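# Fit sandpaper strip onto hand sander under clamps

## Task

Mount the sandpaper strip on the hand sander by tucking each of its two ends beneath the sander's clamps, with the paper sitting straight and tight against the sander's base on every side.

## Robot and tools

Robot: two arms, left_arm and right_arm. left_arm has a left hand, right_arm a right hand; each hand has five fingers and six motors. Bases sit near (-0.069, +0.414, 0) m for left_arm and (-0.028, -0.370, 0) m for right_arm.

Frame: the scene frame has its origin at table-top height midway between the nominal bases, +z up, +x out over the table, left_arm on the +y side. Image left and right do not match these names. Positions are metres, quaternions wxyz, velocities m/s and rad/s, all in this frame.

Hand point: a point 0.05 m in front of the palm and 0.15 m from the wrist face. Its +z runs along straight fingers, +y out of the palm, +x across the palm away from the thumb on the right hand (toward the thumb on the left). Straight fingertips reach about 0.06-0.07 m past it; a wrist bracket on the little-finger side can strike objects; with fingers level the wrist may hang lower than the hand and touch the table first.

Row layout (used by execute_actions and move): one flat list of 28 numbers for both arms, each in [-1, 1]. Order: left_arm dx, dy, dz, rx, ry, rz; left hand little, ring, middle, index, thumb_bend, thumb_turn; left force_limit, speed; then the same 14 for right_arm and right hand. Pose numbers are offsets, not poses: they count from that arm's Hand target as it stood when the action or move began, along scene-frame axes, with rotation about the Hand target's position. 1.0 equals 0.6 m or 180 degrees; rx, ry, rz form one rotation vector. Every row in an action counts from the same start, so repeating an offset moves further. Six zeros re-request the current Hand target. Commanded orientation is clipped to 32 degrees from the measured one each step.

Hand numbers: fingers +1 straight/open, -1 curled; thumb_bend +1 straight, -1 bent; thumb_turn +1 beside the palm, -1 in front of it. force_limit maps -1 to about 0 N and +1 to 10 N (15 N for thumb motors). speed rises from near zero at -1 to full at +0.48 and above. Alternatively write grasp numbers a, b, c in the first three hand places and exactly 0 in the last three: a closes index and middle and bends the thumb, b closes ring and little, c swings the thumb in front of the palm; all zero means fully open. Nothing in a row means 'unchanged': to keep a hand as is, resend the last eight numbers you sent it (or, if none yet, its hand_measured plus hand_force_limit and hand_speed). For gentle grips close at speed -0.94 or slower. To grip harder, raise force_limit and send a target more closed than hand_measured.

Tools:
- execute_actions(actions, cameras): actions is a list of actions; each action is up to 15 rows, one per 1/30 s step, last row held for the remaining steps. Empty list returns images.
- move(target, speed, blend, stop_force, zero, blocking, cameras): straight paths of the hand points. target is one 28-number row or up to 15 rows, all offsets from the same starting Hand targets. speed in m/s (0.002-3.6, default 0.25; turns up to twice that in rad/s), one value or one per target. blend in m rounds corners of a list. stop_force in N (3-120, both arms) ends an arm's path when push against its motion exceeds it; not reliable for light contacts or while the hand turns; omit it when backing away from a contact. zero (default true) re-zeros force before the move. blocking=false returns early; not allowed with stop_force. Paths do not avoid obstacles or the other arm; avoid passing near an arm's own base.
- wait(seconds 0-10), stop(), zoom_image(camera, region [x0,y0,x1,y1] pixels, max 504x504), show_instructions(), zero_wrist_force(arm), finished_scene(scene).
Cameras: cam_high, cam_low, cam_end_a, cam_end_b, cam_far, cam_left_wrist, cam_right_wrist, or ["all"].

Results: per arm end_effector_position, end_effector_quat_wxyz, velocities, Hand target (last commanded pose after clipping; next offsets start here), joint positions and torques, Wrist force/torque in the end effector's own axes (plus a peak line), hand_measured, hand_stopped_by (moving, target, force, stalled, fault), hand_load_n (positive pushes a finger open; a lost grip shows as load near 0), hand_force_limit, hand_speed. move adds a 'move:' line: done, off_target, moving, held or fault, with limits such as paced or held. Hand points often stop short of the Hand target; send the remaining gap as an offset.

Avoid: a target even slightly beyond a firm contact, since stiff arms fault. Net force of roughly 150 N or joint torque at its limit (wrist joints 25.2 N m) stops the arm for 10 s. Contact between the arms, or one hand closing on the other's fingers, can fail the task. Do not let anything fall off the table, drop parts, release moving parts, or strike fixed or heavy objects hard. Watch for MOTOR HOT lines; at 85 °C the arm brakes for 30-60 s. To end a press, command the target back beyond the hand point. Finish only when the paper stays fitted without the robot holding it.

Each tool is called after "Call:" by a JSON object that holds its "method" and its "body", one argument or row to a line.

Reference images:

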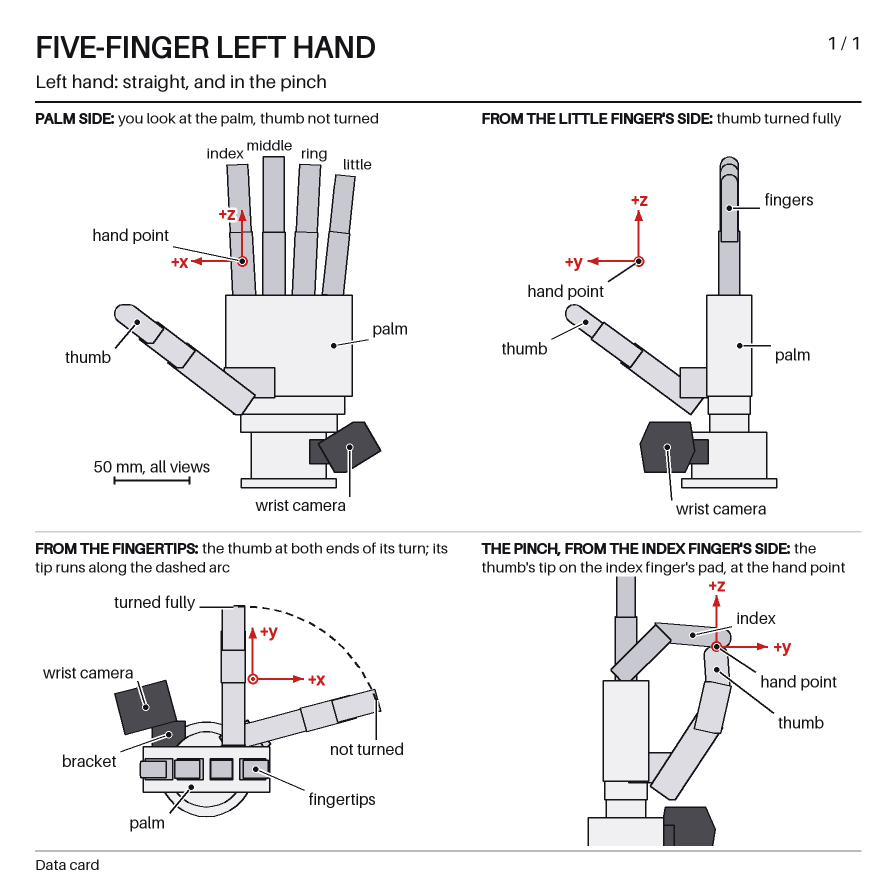

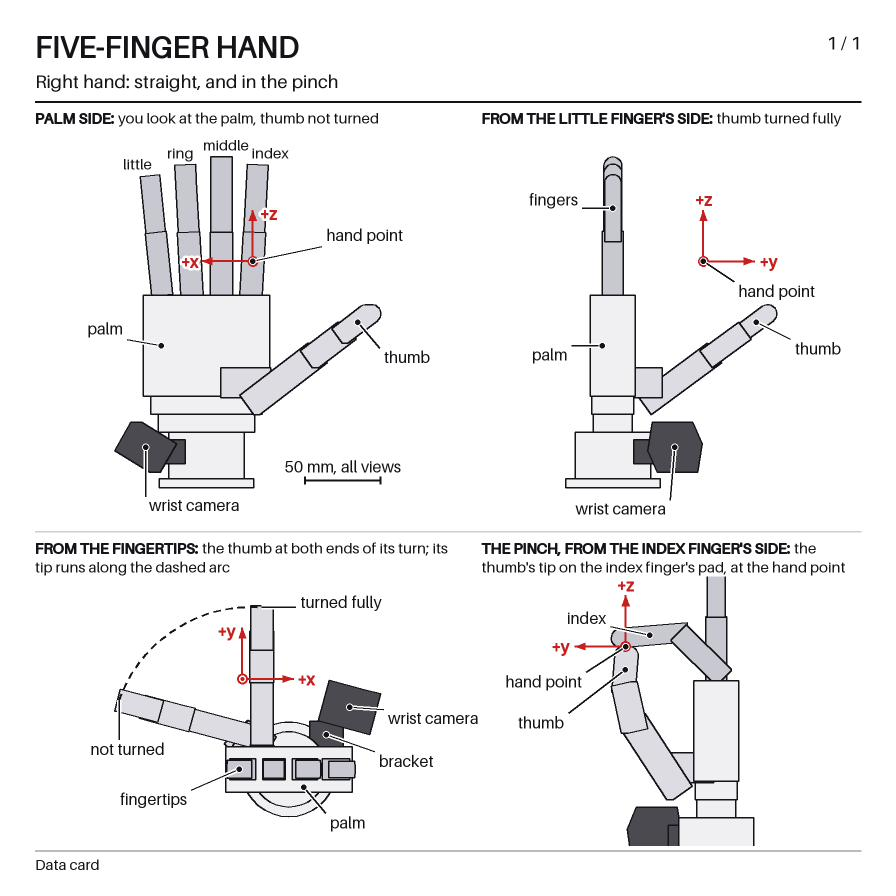

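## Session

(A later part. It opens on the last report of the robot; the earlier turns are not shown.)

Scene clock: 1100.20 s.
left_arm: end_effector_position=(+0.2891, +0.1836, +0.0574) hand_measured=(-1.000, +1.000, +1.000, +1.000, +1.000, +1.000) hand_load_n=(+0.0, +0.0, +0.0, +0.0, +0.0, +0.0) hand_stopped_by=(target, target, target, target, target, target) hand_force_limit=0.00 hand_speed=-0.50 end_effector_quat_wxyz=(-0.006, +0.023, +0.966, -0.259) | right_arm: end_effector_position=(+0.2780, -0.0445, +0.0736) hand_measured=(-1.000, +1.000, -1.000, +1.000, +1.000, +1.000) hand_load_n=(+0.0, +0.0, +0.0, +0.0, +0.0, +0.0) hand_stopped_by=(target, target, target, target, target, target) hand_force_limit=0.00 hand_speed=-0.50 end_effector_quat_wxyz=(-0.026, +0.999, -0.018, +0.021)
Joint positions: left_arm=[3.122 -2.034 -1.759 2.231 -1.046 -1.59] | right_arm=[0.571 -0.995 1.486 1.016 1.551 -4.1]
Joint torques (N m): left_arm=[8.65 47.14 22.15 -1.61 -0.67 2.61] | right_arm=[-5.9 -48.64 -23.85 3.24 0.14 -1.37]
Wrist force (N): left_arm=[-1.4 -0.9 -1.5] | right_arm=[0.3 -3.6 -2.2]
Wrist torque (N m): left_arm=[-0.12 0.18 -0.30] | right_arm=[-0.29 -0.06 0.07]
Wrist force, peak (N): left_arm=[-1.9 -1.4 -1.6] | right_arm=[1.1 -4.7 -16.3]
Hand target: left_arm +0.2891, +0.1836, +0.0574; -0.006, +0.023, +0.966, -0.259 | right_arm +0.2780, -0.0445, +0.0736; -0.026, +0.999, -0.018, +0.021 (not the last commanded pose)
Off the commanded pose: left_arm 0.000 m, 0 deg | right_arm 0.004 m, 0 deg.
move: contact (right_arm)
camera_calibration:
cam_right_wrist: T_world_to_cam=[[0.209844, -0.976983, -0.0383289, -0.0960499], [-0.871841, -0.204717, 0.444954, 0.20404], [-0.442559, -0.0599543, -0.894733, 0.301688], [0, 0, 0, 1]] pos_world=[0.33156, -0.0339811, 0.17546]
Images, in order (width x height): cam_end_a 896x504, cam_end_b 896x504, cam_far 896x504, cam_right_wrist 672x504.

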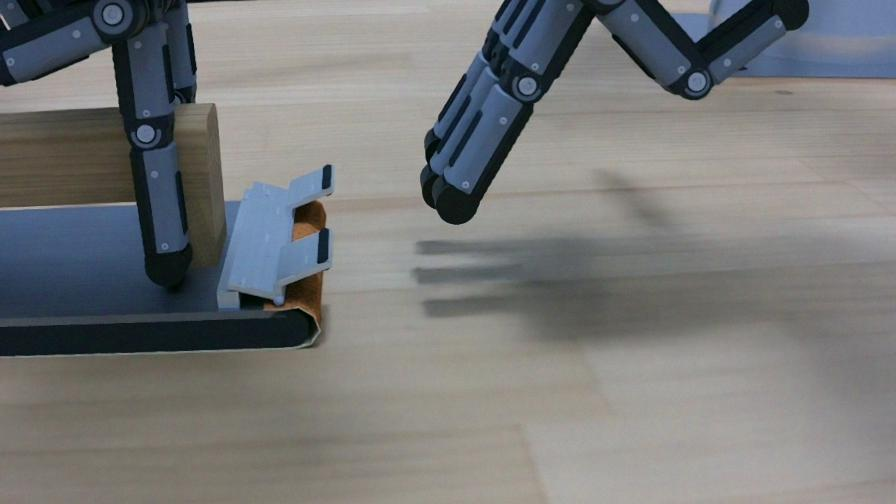

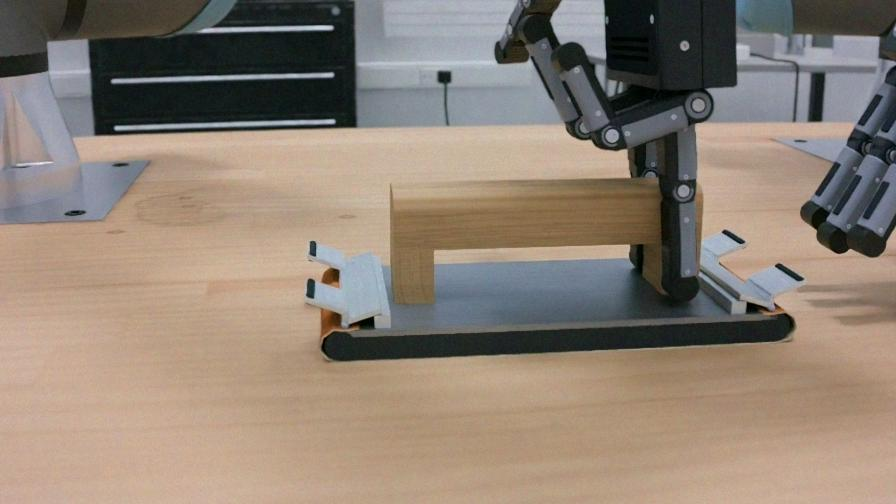

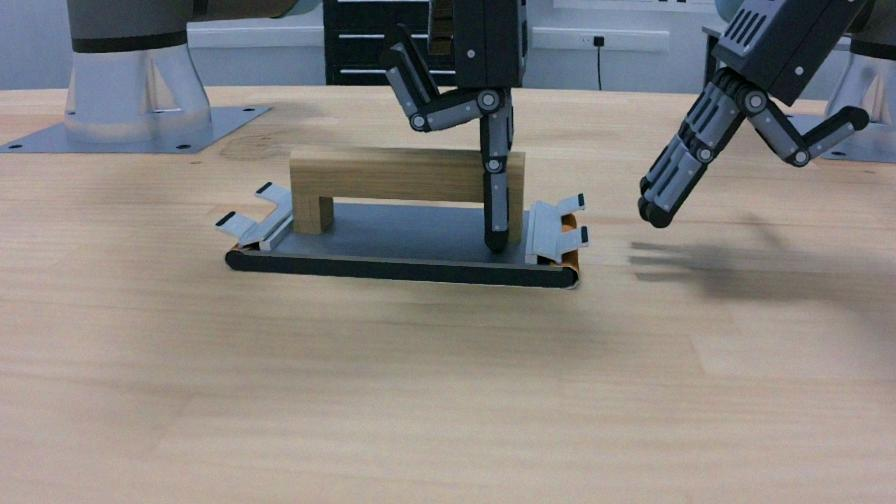

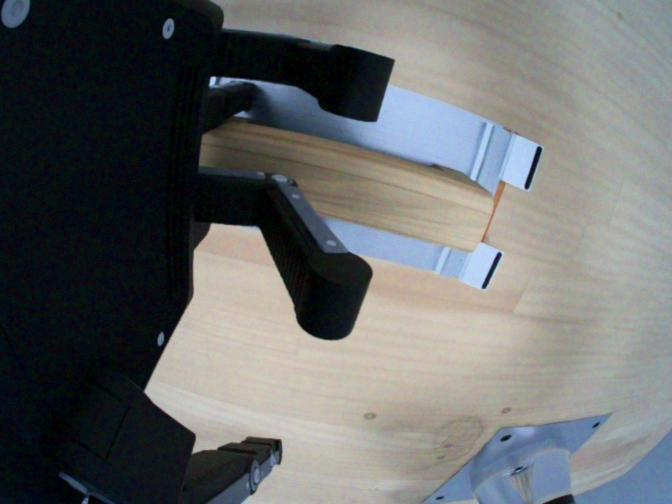

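Call:
{"method": "move", "body": {
  "target": [0,0,0,0,0,0,-1,1,1,1,1,1,0,-0.5,0,0,0.0015,0,0,0,-1,1,-1,1,1,1,0,-0.5],
  "speed": 0.01
}}

Call:
{"method": "move", "body": {
  "target": [0,0,0,0,0,0,-1,1,1,1,1,1,0,-0.5,0,0.016,0,0,0,0,-1,1,-1,1,1,1,0,-0.5],
  "speed": 0.01,
  "stop_force": 3,
  "cameras": ["cam_end_a","cam_end_b","cam_far"]
}}

Call:
{"method": "zoom_image", "body": {
  "camera": "cam_end_a",
  "region": [60, 60, 400, 360]
}}

Scene clock: 1104.60 s.
left_arm: end_effector_position=(+0.2891, +0.1836, +0.0574) hand_measured=(-1.000, +1.000, +1.000, +1.000, +1.000, +1.000) hand_load_n=(+0.0, +0.0, +0.0, +0.0, +0.0, +0.0) hand_stopped_by=(target, target, target, target, target, target) hand_force_limit=0.00 hand_speed=-0.50 end_effector_quat_wxyz=(-0.006, +0.023, +0.966, -0.259) | right_arm: end_effector_position=(+0.2780, -0.0445, +0.0745) hand_measured=(-1.000, +1.000, -1.000, +1.000, +1.000, +1.000) hand_load_n=(+0.0, +0.0, +0.0, +0.0, +0.0, +0.0) hand_stopped_by=(target, target, target, target, target, target) hand_force_limit=0.00 hand_speed=-0.50 end_effector_quat_wxyz=(-0.026, +0.999, -0.018, +0.021)
Joint positions: left_arm=[3.122 -2.034 -1.759 2.231 -1.046 -1.59] | right_arm=[0.571 -0.996 1.485 1.018 1.551 -4.1]
Joint torques (N m): left_arm=[8.91 47.73 22.03 -1.7 -0.64 2.53] | right_arm=[6.23 -50.36 -24.89 3.59 2.04 -0.82]
Wrist force (N): left_arm=[-1.4 -1.1 -1.5] | right_arm=[-0.2 -3.6 2.5]
Wrist torque (N m): left_arm=[-0.15 0.19 -0.30] | right_arm=[-0.59 -0.07 0.04]
Wrist force, peak (N): left_arm=[-1.9 -1.3 -1.8] | right_arm=[0.2 -4.2 -2.7]
Hand target: left_arm +0.2891, +0.1836, +0.0574; -0.006, +0.023, +0.966, -0.259 | right_arm +0.2780, -0.0445, +0.0745; -0.026, +0.999, -0.018, +0.021
Off the commanded pose: left_arm 0.000 m, 0 deg | right_arm 0.000 m, 0 deg.
move: done

Scene clock: 1106.30 s.
left_arm: end_effector_position=(+0.2891, +0.1836, +0.0574) hand_measured=(-1.000, +1.000, +1.000, +1.000, +1.000, +1.000) hand_load_n=(+0.0, +0.0, +0.0, +0.0, +0.0, +0.0) hand_stopped_by=(target, target, target, target, target, target) hand_force_limit=0.00 hand_speed=-0.50 end_effector_quat_wxyz=(-0.006, +0.023, +0.966, -0.259) | right_arm: end_effector_position=(+0.2780, -0.0349, +0.0745) hand_measured=(-1.000, +1.000, -1.000, +1.000, +1.000, +1.000) hand_load_n=(+0.0, +0.0, +0.0, +0.0, +0.0, +0.0) hand_stopped_by=(target, target, target, target, target, target) hand_force_limit=0.00 hand_speed=-0.50 end_effector_quat_wxyz=(-0.026, +0.999, -0.018, +0.021)
Joint positions: left_arm=[3.122 -2.034 -1.759 2.231 -1.046 -1.59] | right_arm=[0.587 -0.98 1.459 1.028 1.553 -4.084]
Joint torques (N m): left_arm=[8.78 46.87 21.59 -1.67 -0.7 2.54] | right_arm=[10.55 -27.15 -26.18 3.57 2.62 1.26]
Wrist force (N): left_arm=[-1.5 -1.1 -1.5] | right_arm=[-0.5 -3.5 2.7]
Wrist torque (N m): left_arm=[-0.16 0.21 -0.31] | right_arm=[-0.58 -0.04 -0.14]
Wrist force, peak (N): left_arm=[-1.8 -1.1 -1.8] | right_arm=[-0.4 -3.9 2.9]
Hand target: left_arm +0.2891, +0.1836, +0.0574; -0.006, +0.023, +0.966, -0.259 | right_arm +0.2780, -0.0349, +0.0745; -0.026, +0.999, -0.018, +0.021
Off the commanded pose: left_arm 0.000 m, 0 deg | right_arm 0.000 m, 0 deg.
move: done
Images, in order (width x height): cam_end_a 896x504, cam_end_b 896x504, cam_far 896x504.

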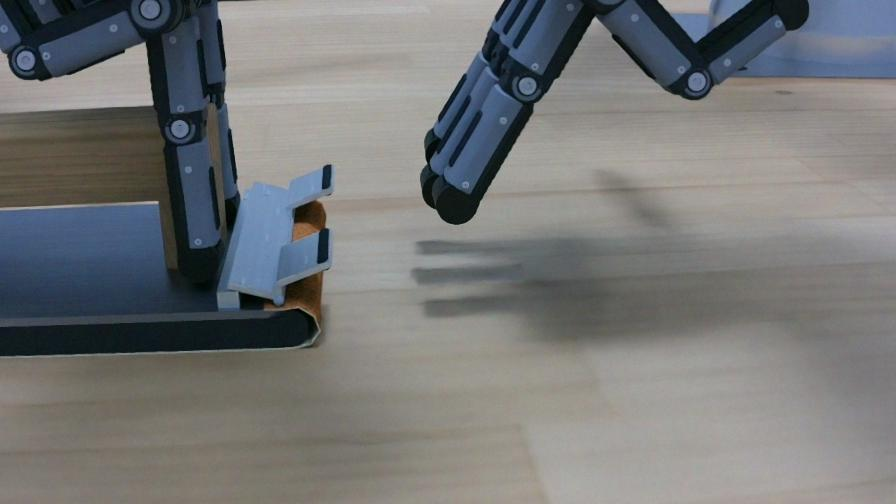

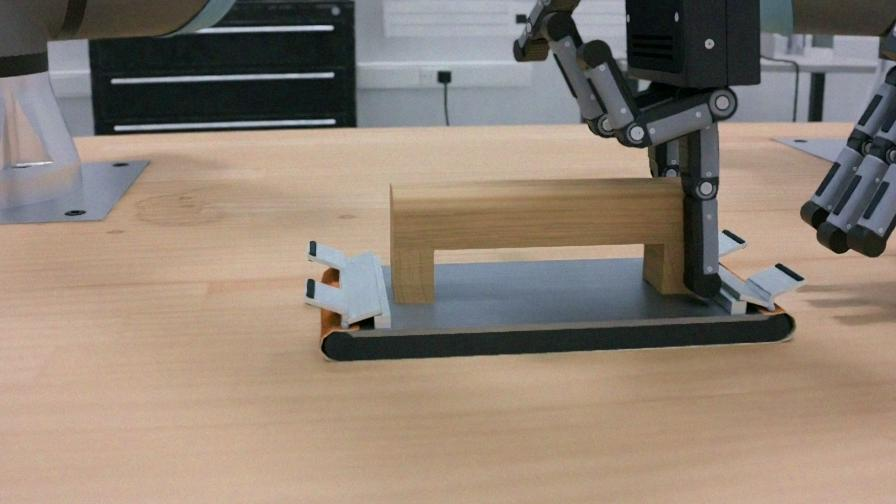

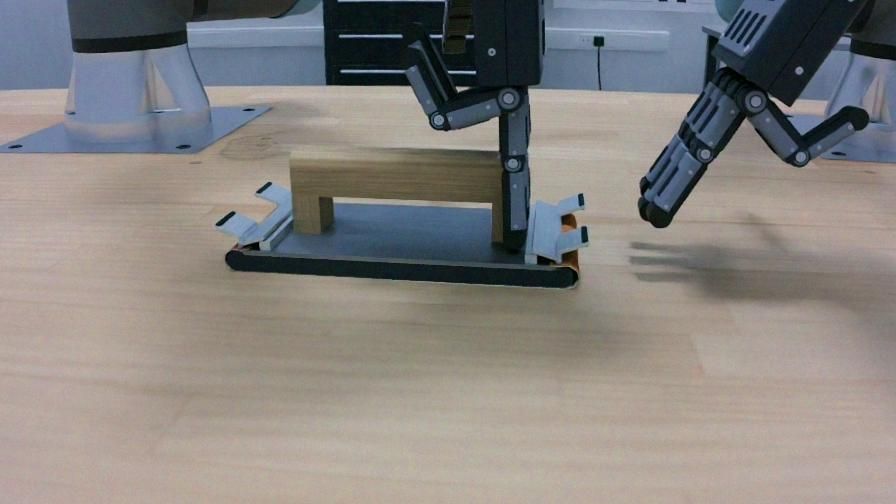

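Scaled by 1.482 from the camera's 896x504 image, which has a finer 1280x720 frame.

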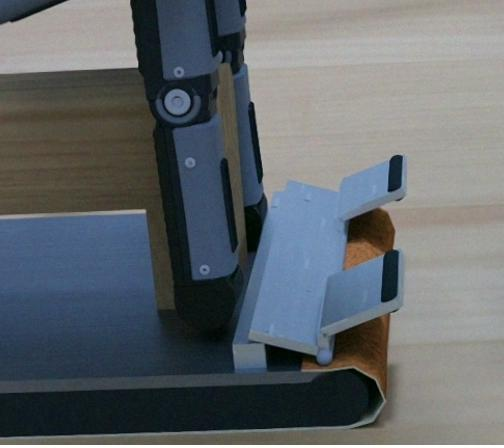

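Call:
{"method": "move", "body": {
  "target": [0,0,0,0,0,0,-1,1,1,1,1,1,0,-0.5,0,0.01,0,0,0,0,-1,1,-1,1,1,1,0,-0.5],
  "speed": 0.008,
  "stop_force": 3,
  "cameras": ["cam_end_a","cam_end_b"]
}}

Call:
{"method": "zoom_image", "body": {
  "camera": "cam_end_a",
  "region": [60, 60, 400, 360]
}}

Scene clock: 1109.20 s.
left_arm: end_effector_position=(+0.2891, +0.1836, +0.0574) hand_measured=(-1.000, +1.000, +1.000, +1.000, +1.000, +1.000) hand_load_n=(+0.0, +0.0, +0.0, +0.0, +0.0, +0.0) hand_stopped_by=(target, target, target, target, target, target) hand_force_limit=0.00 hand_speed=-0.50 end_effector_quat_wxyz=(-0.006, +0.023, +0.966, -0.259) | right_arm: end_effector_position=(+0.2780, -0.0289, +0.0745) hand_measured=(-1.000, +1.000, -1.000, +1.000, +1.000, +1.000) hand_load_n=(+0.0, +0.0, +0.0, -3.0, +0.0, +0.0) hand_stopped_by=(target, target, target, target, target, target) hand_force_limit=0.00 hand_speed=-0.50 end_effector_quat_wxyz=(-0.026, +0.999, -0.018, +0.021)
Joint positions: left_arm=[3.122 -2.034 -1.759 2.231 -1.046 -1.59] | right_arm=[0.597 -0.97 1.442 1.035 1.553 -4.073]
Joint torques (N m): left_arm=[8.7 47.09 21.32 -1.79 -0.72 2.41] | right_arm=[10.18 -27.63 -25.87 3.4 2 1.45]
Wrist force (N): left_arm=[-1.6 -1.0 -1.3] | right_arm=[-0.2 -1.3 2.1]
Wrist torque (N m): left_arm=[-0.16 0.23 -0.31] | right_arm=[-0.63 -0.04 -0.12]
Wrist force, peak (N): left_arm=[-2.0 -1.3 -1.7] | right_arm=[-0.1 -3.9 2.8]
Hand target: left_arm +0.2891, +0.1836, +0.0574; -0.006, +0.023, +0.966, -0.259 | right_arm +0.2780, -0.0289, +0.0745; -0.026, +0.999, -0.018, +0.021
Off the commanded pose: left_arm 0.000 m, 0 deg | right_arm 0.000 m, 0 deg.
move: done
Images, in order (width x height): cam_end_a 896x504, cam_end_b 896x504.

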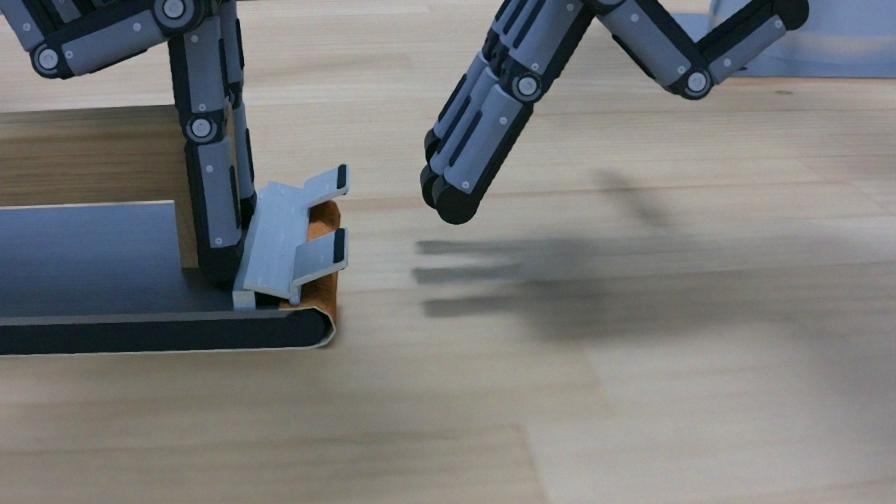

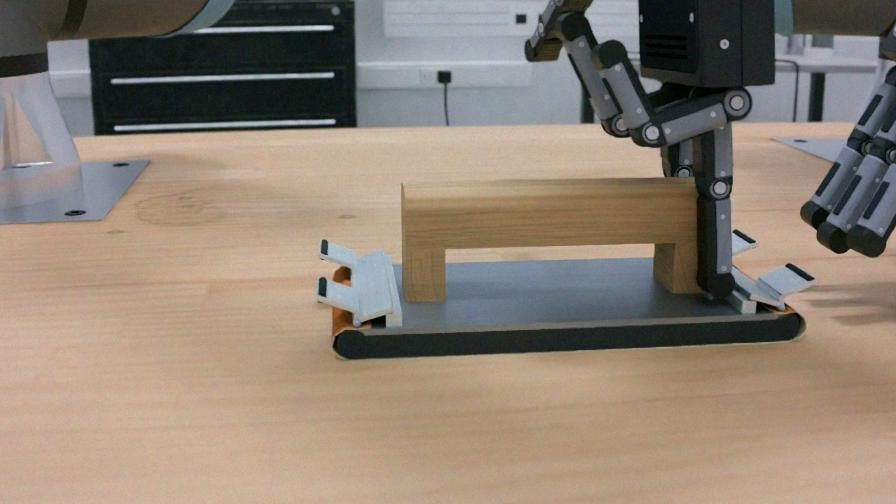

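Scaled by 1.482 from the camera's 896x504 image, which has a finer 1280x720 frame.

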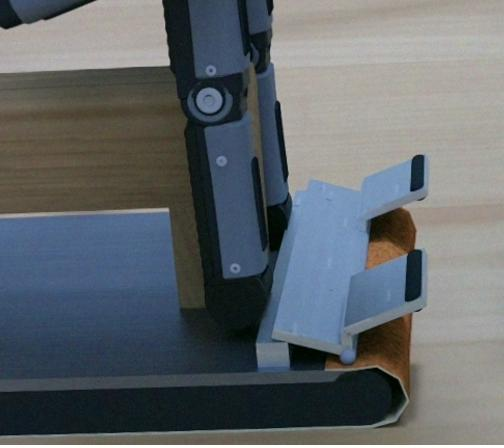

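Call:
{"method": "move", "body": {
  "target": [0,0,0,0,0,0,-1,1,1,1,1,1,0,-0.5,0,0,-0.0067,0,0,0,-1,1,-1,1,1,1,0,-0.5],
  "speed": 0.005,
  "stop_force": 7,
  "cameras": ["cam_end_a","cam_end_b","cam_high"]
}}

Call:
{"method": "zoom_image", "body": {
  "camera": "cam_high",
  "region": [400, 90, 520, 190]
}}

Scene clock: 1112.67 s.
left_arm: end_effector_position=(+0.2891, +0.1836, +0.0574) hand_measured=(-1.000, +1.000, +1.000, +1.000, +1.000, +1.000) hand_load_n=(+0.0, +0.0, +0.0, +0.0, +0.0, +0.0) hand_stopped_by=(target, target, target, target, target, target) hand_force_limit=0.00 hand_speed=-0.50 end_effector_quat_wxyz=(-0.006, +0.023, +0.966, -0.259) | right_arm: end_effector_position=(+0.2781, -0.0289, +0.0736) hand_measured=(-1.000, +1.000, -1.000, +1.000, +1.000, +1.000) hand_load_n=(+0.0, -1.0, +0.5, -3.5, +0.0, +0.0) hand_stopped_by=(target, target, target, target, target, target) hand_force_limit=0.00 hand_speed=-0.50 end_effector_quat_wxyz=(-0.026, +0.999, -0.018, +0.021)
Joint positions: left_arm=[3.122 -2.034 -1.759 2.231 -1.046 -1.59] | right_arm=[0.597 -0.969 1.443 1.033 1.553 -4.073]
Joint torques (N m): left_arm=[7.93 47.65 21.7 -1.67 -0.68 2.29] | right_arm=[10.58 -48.29 -24.23 2.2 1.66 1.43]
Wrist force (N): left_arm=[-1.7 -1.3 -1.2] | right_arm=[0.5 0.0 -4.9]
Wrist torque (N m): left_arm=[-0.20 0.24 -0.31] | right_arm=[-0.20 -0.05 -0.05]
Wrist force, peak (N): left_arm=[-1.9 -1.2 -1.7] | right_arm=[0.2 0.2 -8.4]
Hand target: left_arm +0.2891, +0.1836, +0.0574; -0.006, +0.023, +0.966, -0.259 | right_arm +0.2781, -0.0289, +0.0736; -0.026, +0.999, -0.018, +0.021 (not the last commanded pose)
Off the commanded pose: left_arm 0.000 m, 0 deg | right_arm 0.003 m, 0 deg.
move: contact (right_arm)
Images, in order (width x height): cam_high 896x504, cam_end_a 896x504, cam_end_b 896x504.

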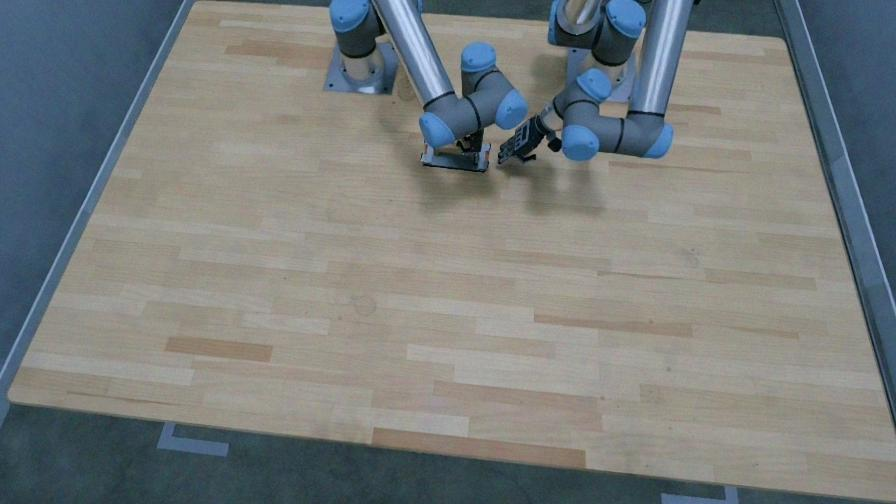

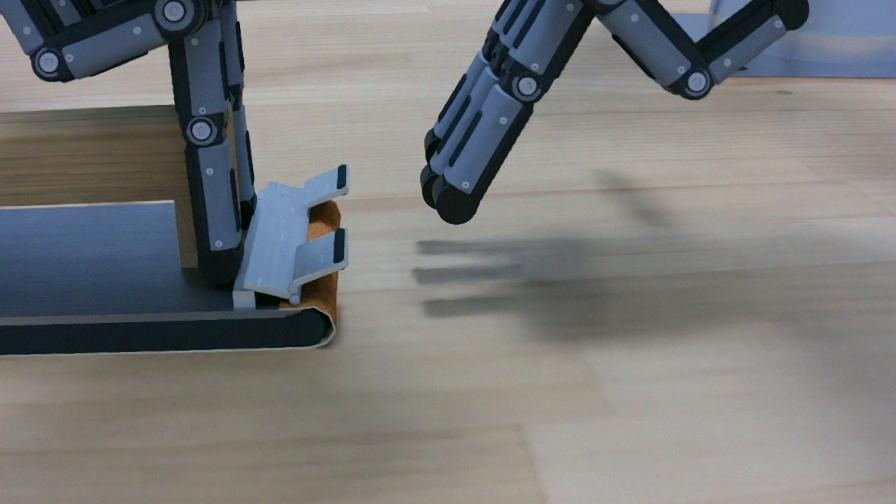

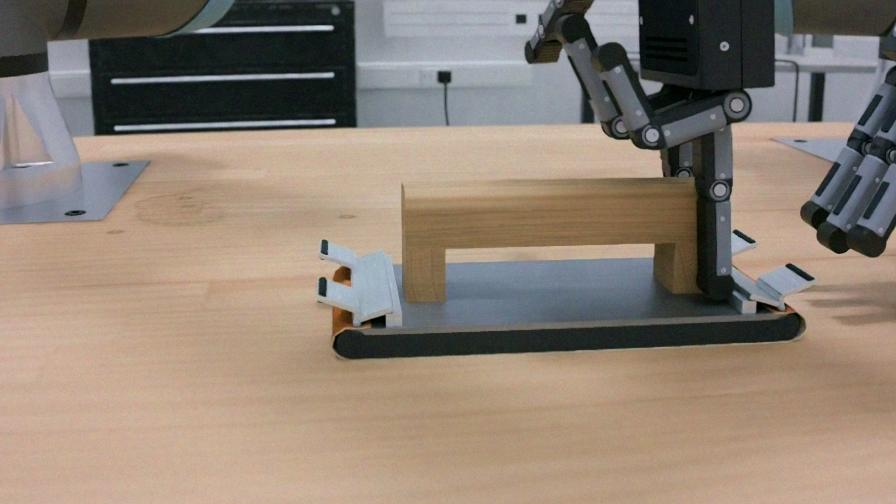

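Scaled by 4.200 from the camera's 896x504 image, which has a finer 1280x720 frame.

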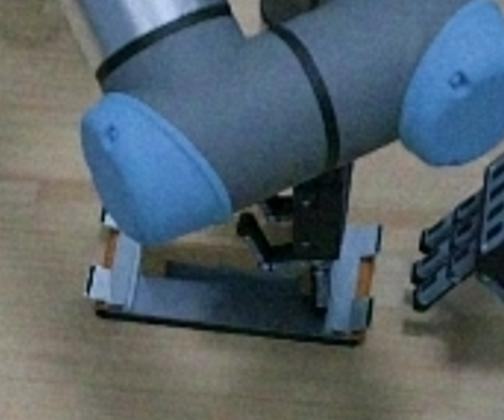

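Call:
{"method": "move", "body": {
  "target": [
    [-0.0093,-0.015,0,0,0,0.0139,-1,1,-1,1,1,1,0,-0.5,0,0,0,0,0,0,-1,1,-1,1,1,1,0,-0.5],
    [-0.0093,-0.030,-0.0365,0,0,0.0139,-1,1,-1,1,1,1,0,-0.5,0,0,0,0,0,0,-1,1,-1,1,1,1,0,-0.5]
  ],
  "speed": 0.06,
  "cameras": ["cam_end_a","cam_end_b"]
}}

Call:
{"method": "zoom_image", "body": {
  "camera": "cam_end_a",
  "region": [240, 160, 480, 360]
}}

Scene clock: 1156.77 s.
left_arm: end_effector_position=(+0.2835, +0.1656, +0.0355) hand_measured=(-1.000, +1.000, -1.000, +1.000, +1.000, +1.000) hand_load_n=(+0.0, +0.0, +0.0, +0.0, +0.0, +0.0) hand_stopped_by=(target, target, target, target, target, target) hand_force_limit=0.00 hand_speed=-0.50 end_effector_quat_wxyz=(+0.000, +0.002, +0.966, -0.259) | right_arm: end_effector_position=(+0.2781, -0.0289, +0.0736) hand_measured=(-1.000, +1.000, -1.000, +1.000, +1.000, +1.000) hand_load_n=(+0.0, -1.0, +0.0, -3.5, +0.0, +0.0) hand_stopped_by=(target, target, target, target, target, target) hand_force_limit=0.00 hand_speed=-0.50 end_effector_quat_wxyz=(-0.026, +0.999, -0.018, +0.021)
Joint positions: left_arm=[3.079 -2.056 -1.778 2.323 -1.049 -1.69] | right_arm=[0.597 -0.969 1.443 1.033 1.553 -4.073]
Joint torques (N m): left_arm=[-7.98 25.94 2.62 0.15 -1.26 -2.35] | right_arm=[10.9 -47.72 -24.13 1.69 0.75 1.39]
Wrist force (N): left_arm=[-1.5 -0.9 -1.6] | right_arm=[0.6 0.4 -5.2]
Wrist torque (N m): left_arm=[-0.10 0.19 -0.19] | right_arm=[-0.14 -0.05 -0.04]
Wrist force, peak (N): left_arm=[-1.9 -1.2 -1.7] | right_arm=[0.4 0.4 -5.5]
Hand target: left_arm +0.2835, +0.1656, +0.0355; +0.000, +0.002, +0.966, -0.259 | right_arm +0.2781, -0.0289, +0.0736; -0.026, +0.999, -0.018, +0.021
Off the commanded pose: left_arm 0.000 m, 0 deg | right_arm 0.000 m, 0 deg.
move: done
Images, in order (width x height): cam_end_a 896x504, cam_end_b 896x504.

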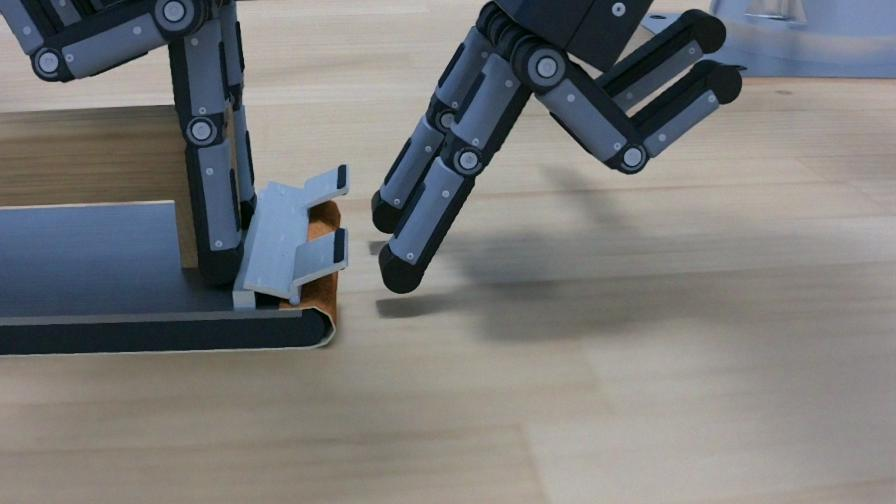

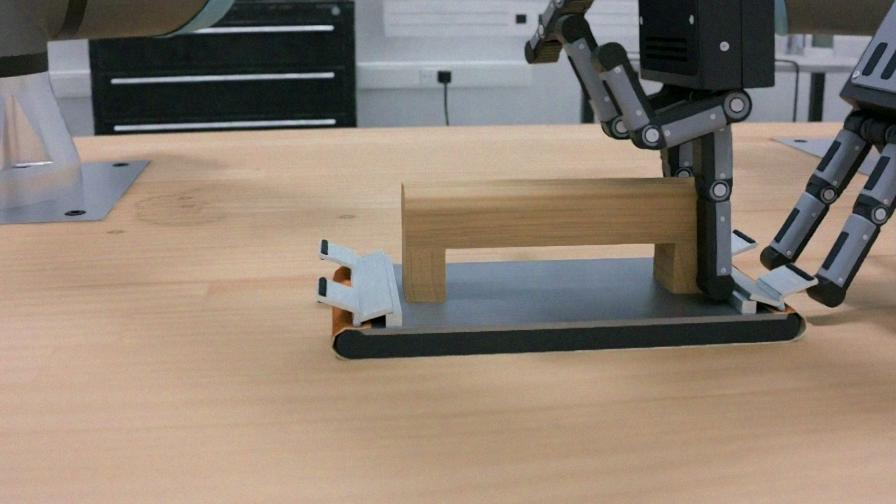

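Scaled by 2.100 from the camera's 896x504 image, which has a finer 1280x720 frame.

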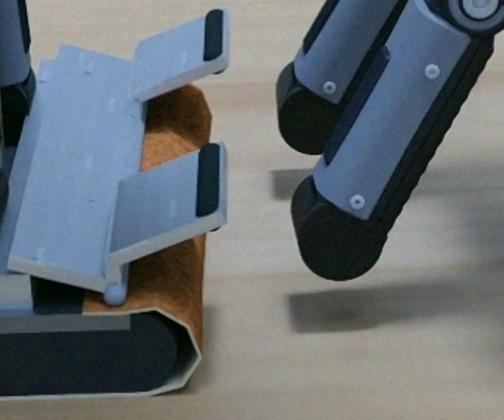

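Call:
{"method": "move", "body": {
  "target": [0,-0.0275,-0.00167,0,0,0,-1,1,-1,1,1,1,0,-0.5,0,0,0,0,0,0,-1,1,-1,1,1,1,0,-0.5],
  "speed": 0.012,
  "stop_force": 7,
  "cameras": ["cam_end_a","cam_end_b"]
}}

Call:
{"method": "zoom_image", "body": {
  "camera": "cam_end_a",
  "region": [240, 160, 480, 360]
}}

Call:
{"method": "zoom_image", "body": {
  "camera": "cam_end_b",
  "region": [690, 220, 890, 370]
}}

Scene clock: 1163.90 s.
left_arm: end_effector_position=(+0.2835, +0.1521, +0.0347) hand_measured=(-1.000, +1.000, -1.000, +1.000, +1.000, +1.000) hand_load_n=(+0.0, +0.0, +0.0, -4.5, +0.0, +0.0) hand_stopped_by=(target, target, target, target, target, target) hand_force_limit=0.00 hand_speed=-0.50 end_effector_quat_wxyz=(+0.000, +0.002, +0.966, -0.259) | right_arm: end_effector_position=(+0.2781, -0.0289, +0.0736) hand_measured=(-1.000, +1.000, -1.000, +1.000, +1.000, +1.000) hand_load_n=(+0.0, -1.5, +0.0, -4.0, -0.5, +0.0) hand_stopped_by=(target, target, target, target, target, target) hand_force_limit=0.00 hand_speed=-0.50 end_effector_quat_wxyz=(-0.026, +0.999, -0.018, +0.021)
Joint positions: left_arm=[3.046 -2.065 -1.759 2.332 -1.051 -1.728] | right_arm=[0.597 -0.969 1.443 1.033 1.553 -4.073]
Joint torques (N m): left_arm=[7.9 50.16 3.7 -4.5 3.91 2.61] | right_arm=[11.02 -47.66 -24.33 1.07 -0.49 1.42]
Wrist force (N): left_arm=[-1.5 4.8 -0.7] | right_arm=[0.6 0.9 -5.9]
Wrist torque (N m): left_arm=[-0.25 0.19 -0.30] | right_arm=[-0.08 -0.05 -0.03]
Wrist force, peak (N): left_arm=[-1.8 8.4 -4.7] | right_arm=[0.4 0.9 -6.1]
Hand target: left_arm +0.2835, +0.1521, +0.0347; +0.000, +0.002, +0.966, -0.259 (not the last commanded pose) | right_arm +0.2781, -0.0289, +0.0736; -0.026, +0.999, -0.018, +0.021
Off the commanded pose: left_arm 0.003 m, 0 deg | right_arm 0.000 m, 0 deg.
move: contact (left_arm)
Images, in order (width x height): cam_end_a 896x504, cam_end_b 896x504.

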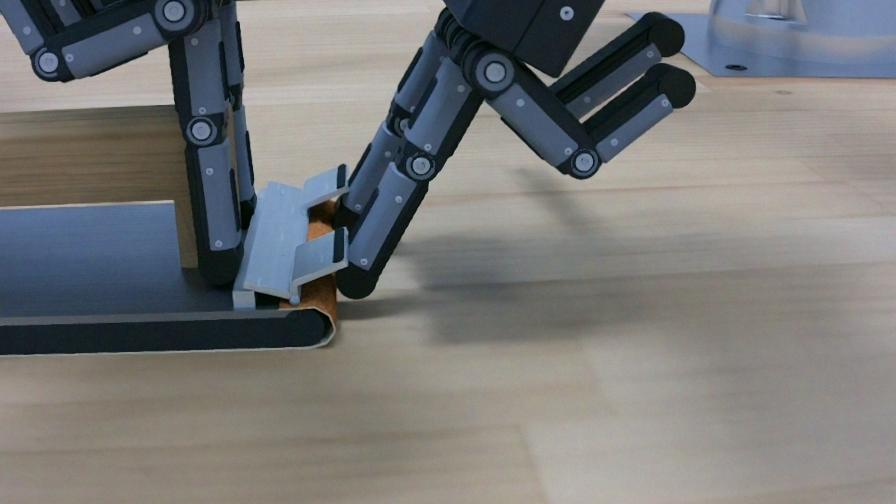

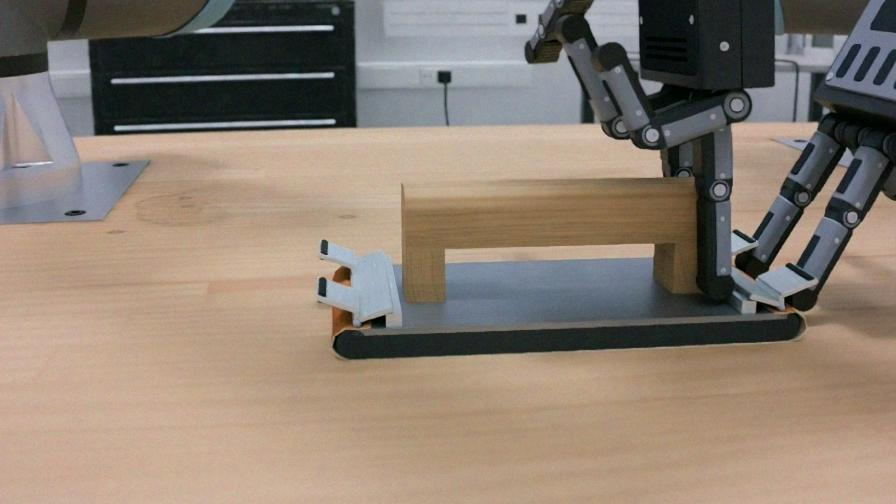

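Scaled by 2.100 from the camera's 896x504 image, which has a finer 1280x720 frame.

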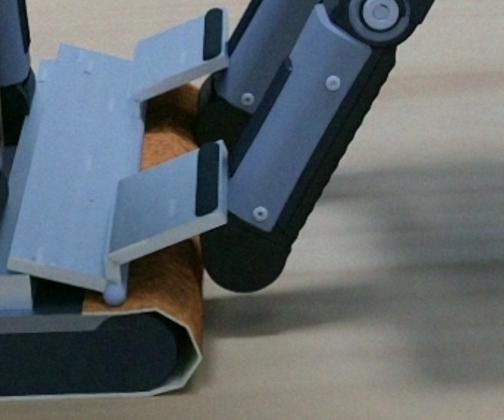

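Scaled by 2.520 from the camera's 896x504 image, which has a finer 1280x720 frame.

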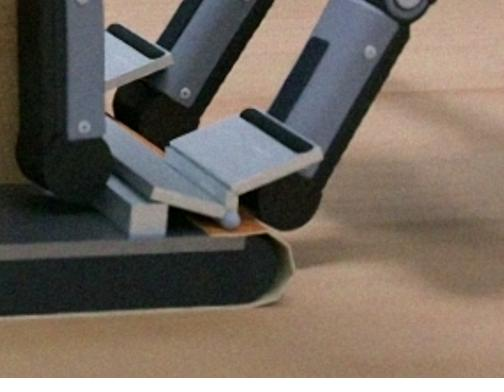

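Call:
{"method": "move", "body": {
  "target": [0,-0.0058,0,0,0,-0.007,-1,1,-1,1,1,1,0,-0.5,0,0,0,0,0,0,-1,1,-1,1,1,1,0,-0.5],
  "speed": 0.008,
  "stop_force": 8,
  "cameras": ["cam_end_a","cam_end_b"]
}}

Call:
{"method": "zoom_image", "body": {
  "camera": "cam_end_a",
  "region": [240, 160, 480, 360]
}}

Call:
{"method": "zoom_image", "body": {
  "camera": "cam_end_b",
  "region": [690, 220, 890, 370]
}}

Scene clock: 1170.73 s.
left_arm: end_effector_position=(+0.2835, +0.1509, +0.0347) hand_measured=(-1.000, +1.000, -1.000, +0.998, +1.000, +1.000) hand_load_n=(+0.0, +0.0, +0.0, -8.0, +0.0, +0.0) hand_stopped_by=(target, target, target, target, target, target) hand_force_limit=0.00 hand_speed=-0.50 end_effector_quat_wxyz=(-0.001, +0.005, +0.966, -0.259) | right_arm: end_effector_position=(+0.2781, -0.0289, +0.0736) hand_measured=(-1.000, +1.000, -1.000, +1.000, +1.000, +1.000) hand_load_n=(+0.0, -1.5, +0.5, -8.5, +0.0, +0.0) hand_stopped_by=(target, target, target, target, target, target) hand_force_limit=0.00 hand_speed=-0.50 end_effector_quat_wxyz=(-0.026, +0.999, -0.018, +0.021)
Joint positions: left_arm=[3.043 -2.068 -1.756 2.329 -1.051 -1.724] | right_arm=[0.597 -0.969 1.443 1.033 1.553 -4.073]
Joint torques (N m): left_arm=[4.59 49.66 2.88 -0.49 2.92 -2.61] | right_arm=[11.24 -44.11 -23.98 0.71 -1.29 1.29]
Wrist force (N): left_arm=[-4.5 9.8 -4.4] | right_arm=[-2.6 4.0 -5.9]
Wrist torque (N m): left_arm=[-0.20 0.08 -0.44] | right_arm=[-0.16 -0.10 -0.20]
Wrist force, peak (N): left_arm=[-3.2 11.1 -7.1] | right_arm=[-2.3 4.1 -6.6]
Hand target: left_arm +0.2835, +0.1509, +0.0347; -0.001, +0.005, +0.966, -0.259 (not the last commanded pose) | right_arm +0.2781, -0.0289, +0.0736; -0.026, +0.999, -0.018, +0.021
Off the commanded pose: left_arm 0.002 m, 1 deg | right_arm 0.000 m, 0 deg.
move: contact (left_arm)
Images, in order (width x height): cam_end_a 896x504, cam_end_b 896x504.

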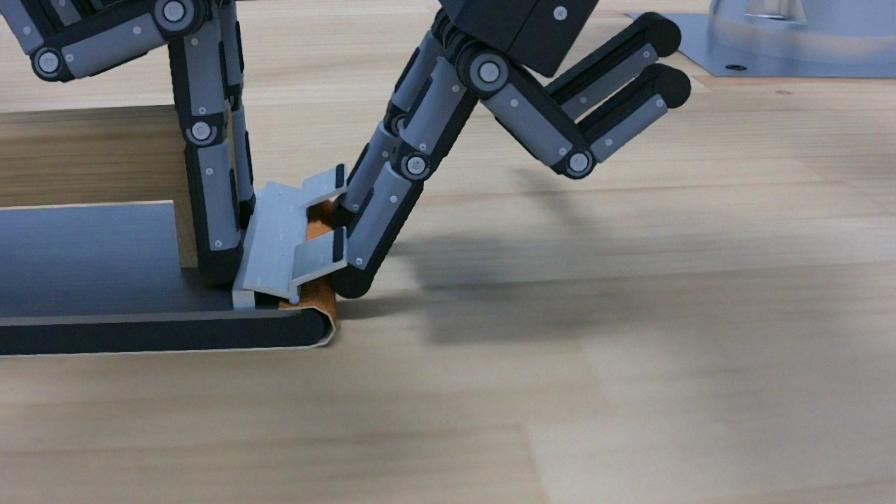

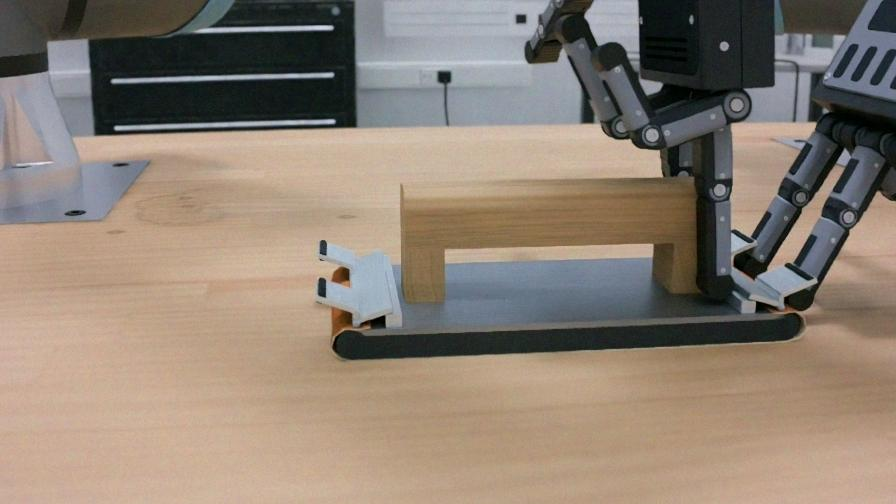

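Scaled by 2.100 from the camera's 896x504 image, which has a finer 1280x720 frame.

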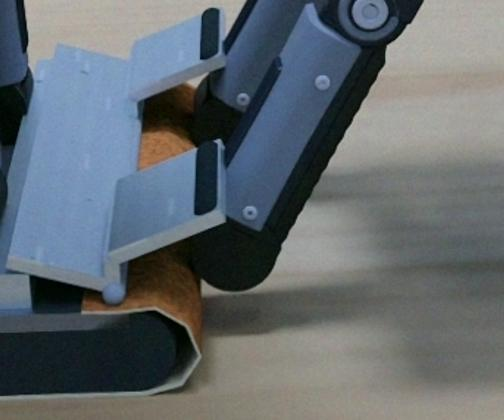

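Scaled by 2.520 from the camera's 896x504 image, which has a finer 1280x720 frame.

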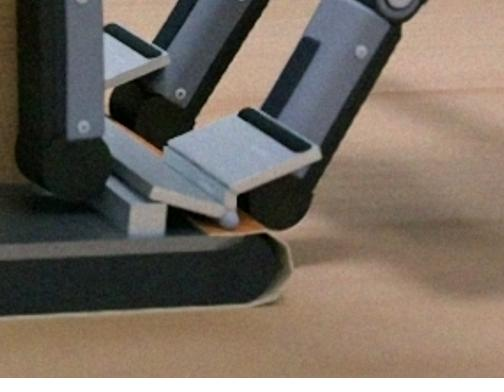

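Call:
{"method": "move", "body": {
  "target": [
    [0,0.0017,0,0,0,0,-1,1,-1,1,1,1,0,-0.5,0,0,0,0,0,0,-1,1,-1,1,1,1,0,-0.5],
    [0,0.0017,0,0,0,-0.0083,-1,1,-1,1,1,1,0,-0.5,0,0,0,0,0,0,-1,1,-1,1,1,1,0,-0.5]
  ],
  "speed": 0.01
}}

Call:
{"method": "move", "body": {
  "target": [0,-0.0083,0,0,0,0,-1,1,-1,1,1,1,0,-0.5,0,0,0,0,0,0,-1,1,-1,1,1,1,0,-0.5],
  "speed": 0.008,
  "stop_force": 8,
  "cameras": ["cam_end_a","cam_end_b"]
}}

Call:
{"method": "zoom_image", "body": {
  "camera": "cam_end_a",
  "region": [240, 160, 480, 360]
}}

Scene clock: 1178.50 s.
left_arm: end_effector_position=(+0.2835, +0.1520, +0.0347) hand_measured=(-1.000, +1.000, -1.000, +1.000, +1.000, +1.000) hand_load_n=(+0.0, -1.5, +0.0, -2.0, +0.0, +0.0) hand_stopped_by=(target, target, target, target, target, target) hand_force_limit=0.00 hand_speed=-0.50 end_effector_quat_wxyz=(-0.005, +0.018, +0.966, -0.259) | right_arm: end_effector_position=(+0.2781, -0.0289, +0.0736) hand_measured=(-1.000, +1.000, -1.000, +1.000, +1.000, +1.000) hand_load_n=(+0.5, -1.5, +0.0, -7.5, -0.5, +0.0) hand_stopped_by=(target, target, target, target, target, target) hand_force_limit=0.00 hand_speed=-0.50 end_effector_quat_wxyz=(-0.026, +0.999, -0.018, +0.021)
Joint positions: left_arm=[3.044 -2.073 -1.751 2.314 -1.049 -1.693] | right_arm=[0.597 -0.969 1.443 1.033 1.553 -4.073]
Joint torques (N m): left_arm=[-9.9 27.4 22.51 -5.98 3.76 2.87] | right_arm=[10.99 -40.19 -24.52 -0.08 -2.39 1.17]
Wrist force (N): left_arm=[-3.8 4.0 -1.5] | right_arm=[-1.7 3.6 -6.0]
Wrist torque (N m): left_arm=[-0.12 0.18 -0.57] | right_arm=[-0.15 -0.16 -0.15]
Wrist force, peak (N): left_arm=[-4.7 10.2 -4.7] | right_arm=[-2.1 3.8 -6.9]
Hand target: left_arm +0.2835, +0.1520, +0.0347; -0.005, +0.018, +0.966, -0.259 | right_arm +0.2781, -0.0289, +0.0736; -0.026, +0.999, -0.018, +0.021
Off the commanded pose: left_arm 0.000 m, 0 deg | right_arm 0.000 m, 0 deg.
move: done

Scene clock: 1179.57 s.
left_arm: end_effector_position=(+0.2835, +0.1515, +0.0347) hand_measured=(-1.000, +1.000, -1.000, +1.000, +1.000, +1.000) hand_load_n=(+0.0, -3.5, +0.0, -4.0, +0.0, +0.0) hand_stopped_by=(target, target, target, target, target, target) hand_force_limit=0.00 hand_speed=-0.50 end_effector_quat_wxyz=(-0.005, +0.018, +0.966, -0.259) | right_arm: end_effector_position=(+0.2781, -0.0289, +0.0736) hand_measured=(-1.000, +1.000, -1.000, +1.000, +1.000, +1.000) hand_load_n=(+0.0, -2.0, +0.0, -8.0, +0.0, +0.0) hand_stopped_by=(target, target, target, target, target, target) hand_force_limit=0.00 hand_speed=-0.50 end_effector_quat_wxyz=(-0.026, +0.999, -0.018, +0.021)
Joint positions: left_arm=[3.043 -2.074 -1.75 2.315 -1.049 -1.693] | right_arm=[0.597 -0.969 1.443 1.033 1.553 -4.073]
Joint torques (N m): left_arm=[4.84 48.84 2.93 -3.55 2.4 2.71] | right_arm=[10.27 -39.97 -23.26 -0.15 -2.58 1.33]
Wrist force (N): left_arm=[-4.8 8.8 -4.0] | right_arm=[-2.2 4.3 -6.0]
Wrist torque (N m): left_arm=[-0.07 0.13 -0.70] | right_arm=[-0.16 -0.11 -0.17]
Wrist force, peak (N): left_arm=[-4.2 12.6 -7.1] | right_arm=[-2.0 4.6 -6.4]
Hand target: left_arm +0.2835, +0.1515, +0.0347; -0.005, +0.018, +0.966, -0.259 (not the last commanded pose) | right_arm +0.2781, -0.0289, +0.0736; -0.026, +0.999, -0.018, +0.021
Off the commanded pose: left_arm 0.005 m, 0 deg | right_arm 0.000 m, 0 deg.
move: contact (left_arm)
Images, in order (width x height): cam_end_a 896x504, cam_end_b 896x504.

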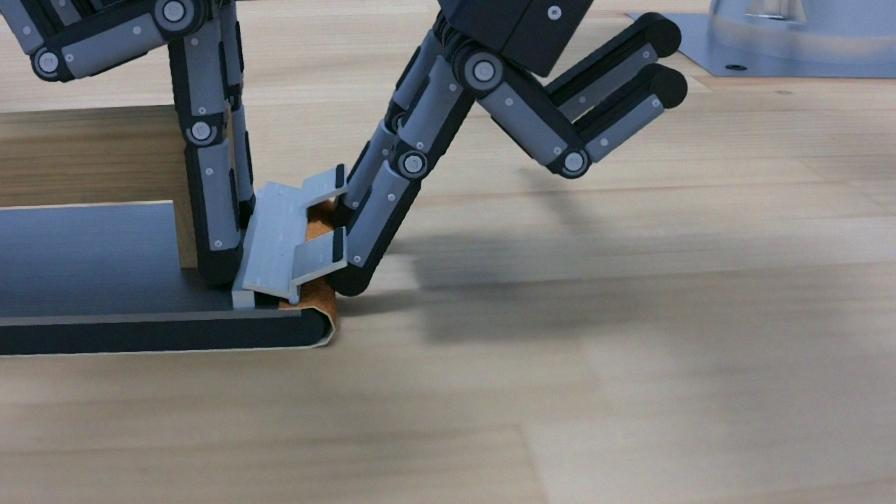

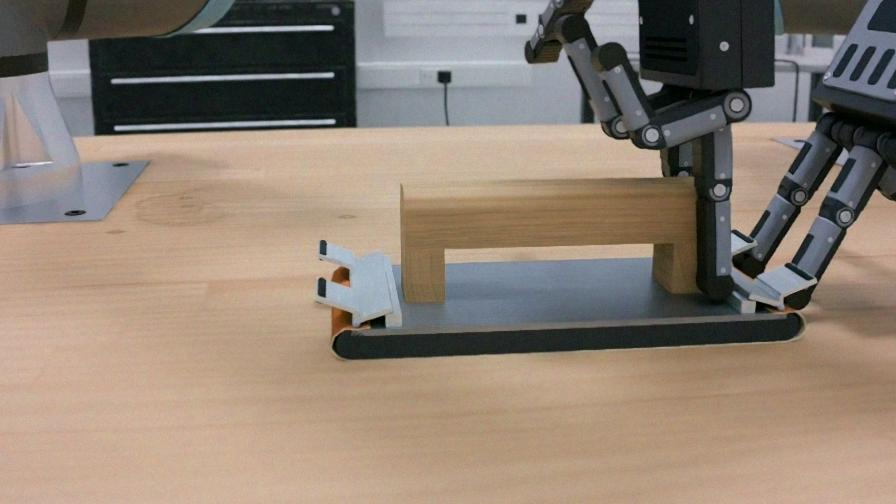

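Scaled by 2.100 from the camera's 896x504 image, which has a finer 1280x720 frame.

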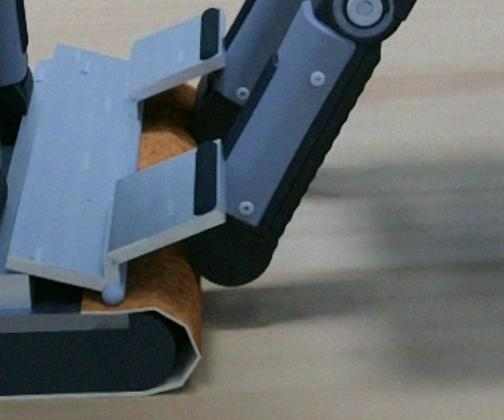

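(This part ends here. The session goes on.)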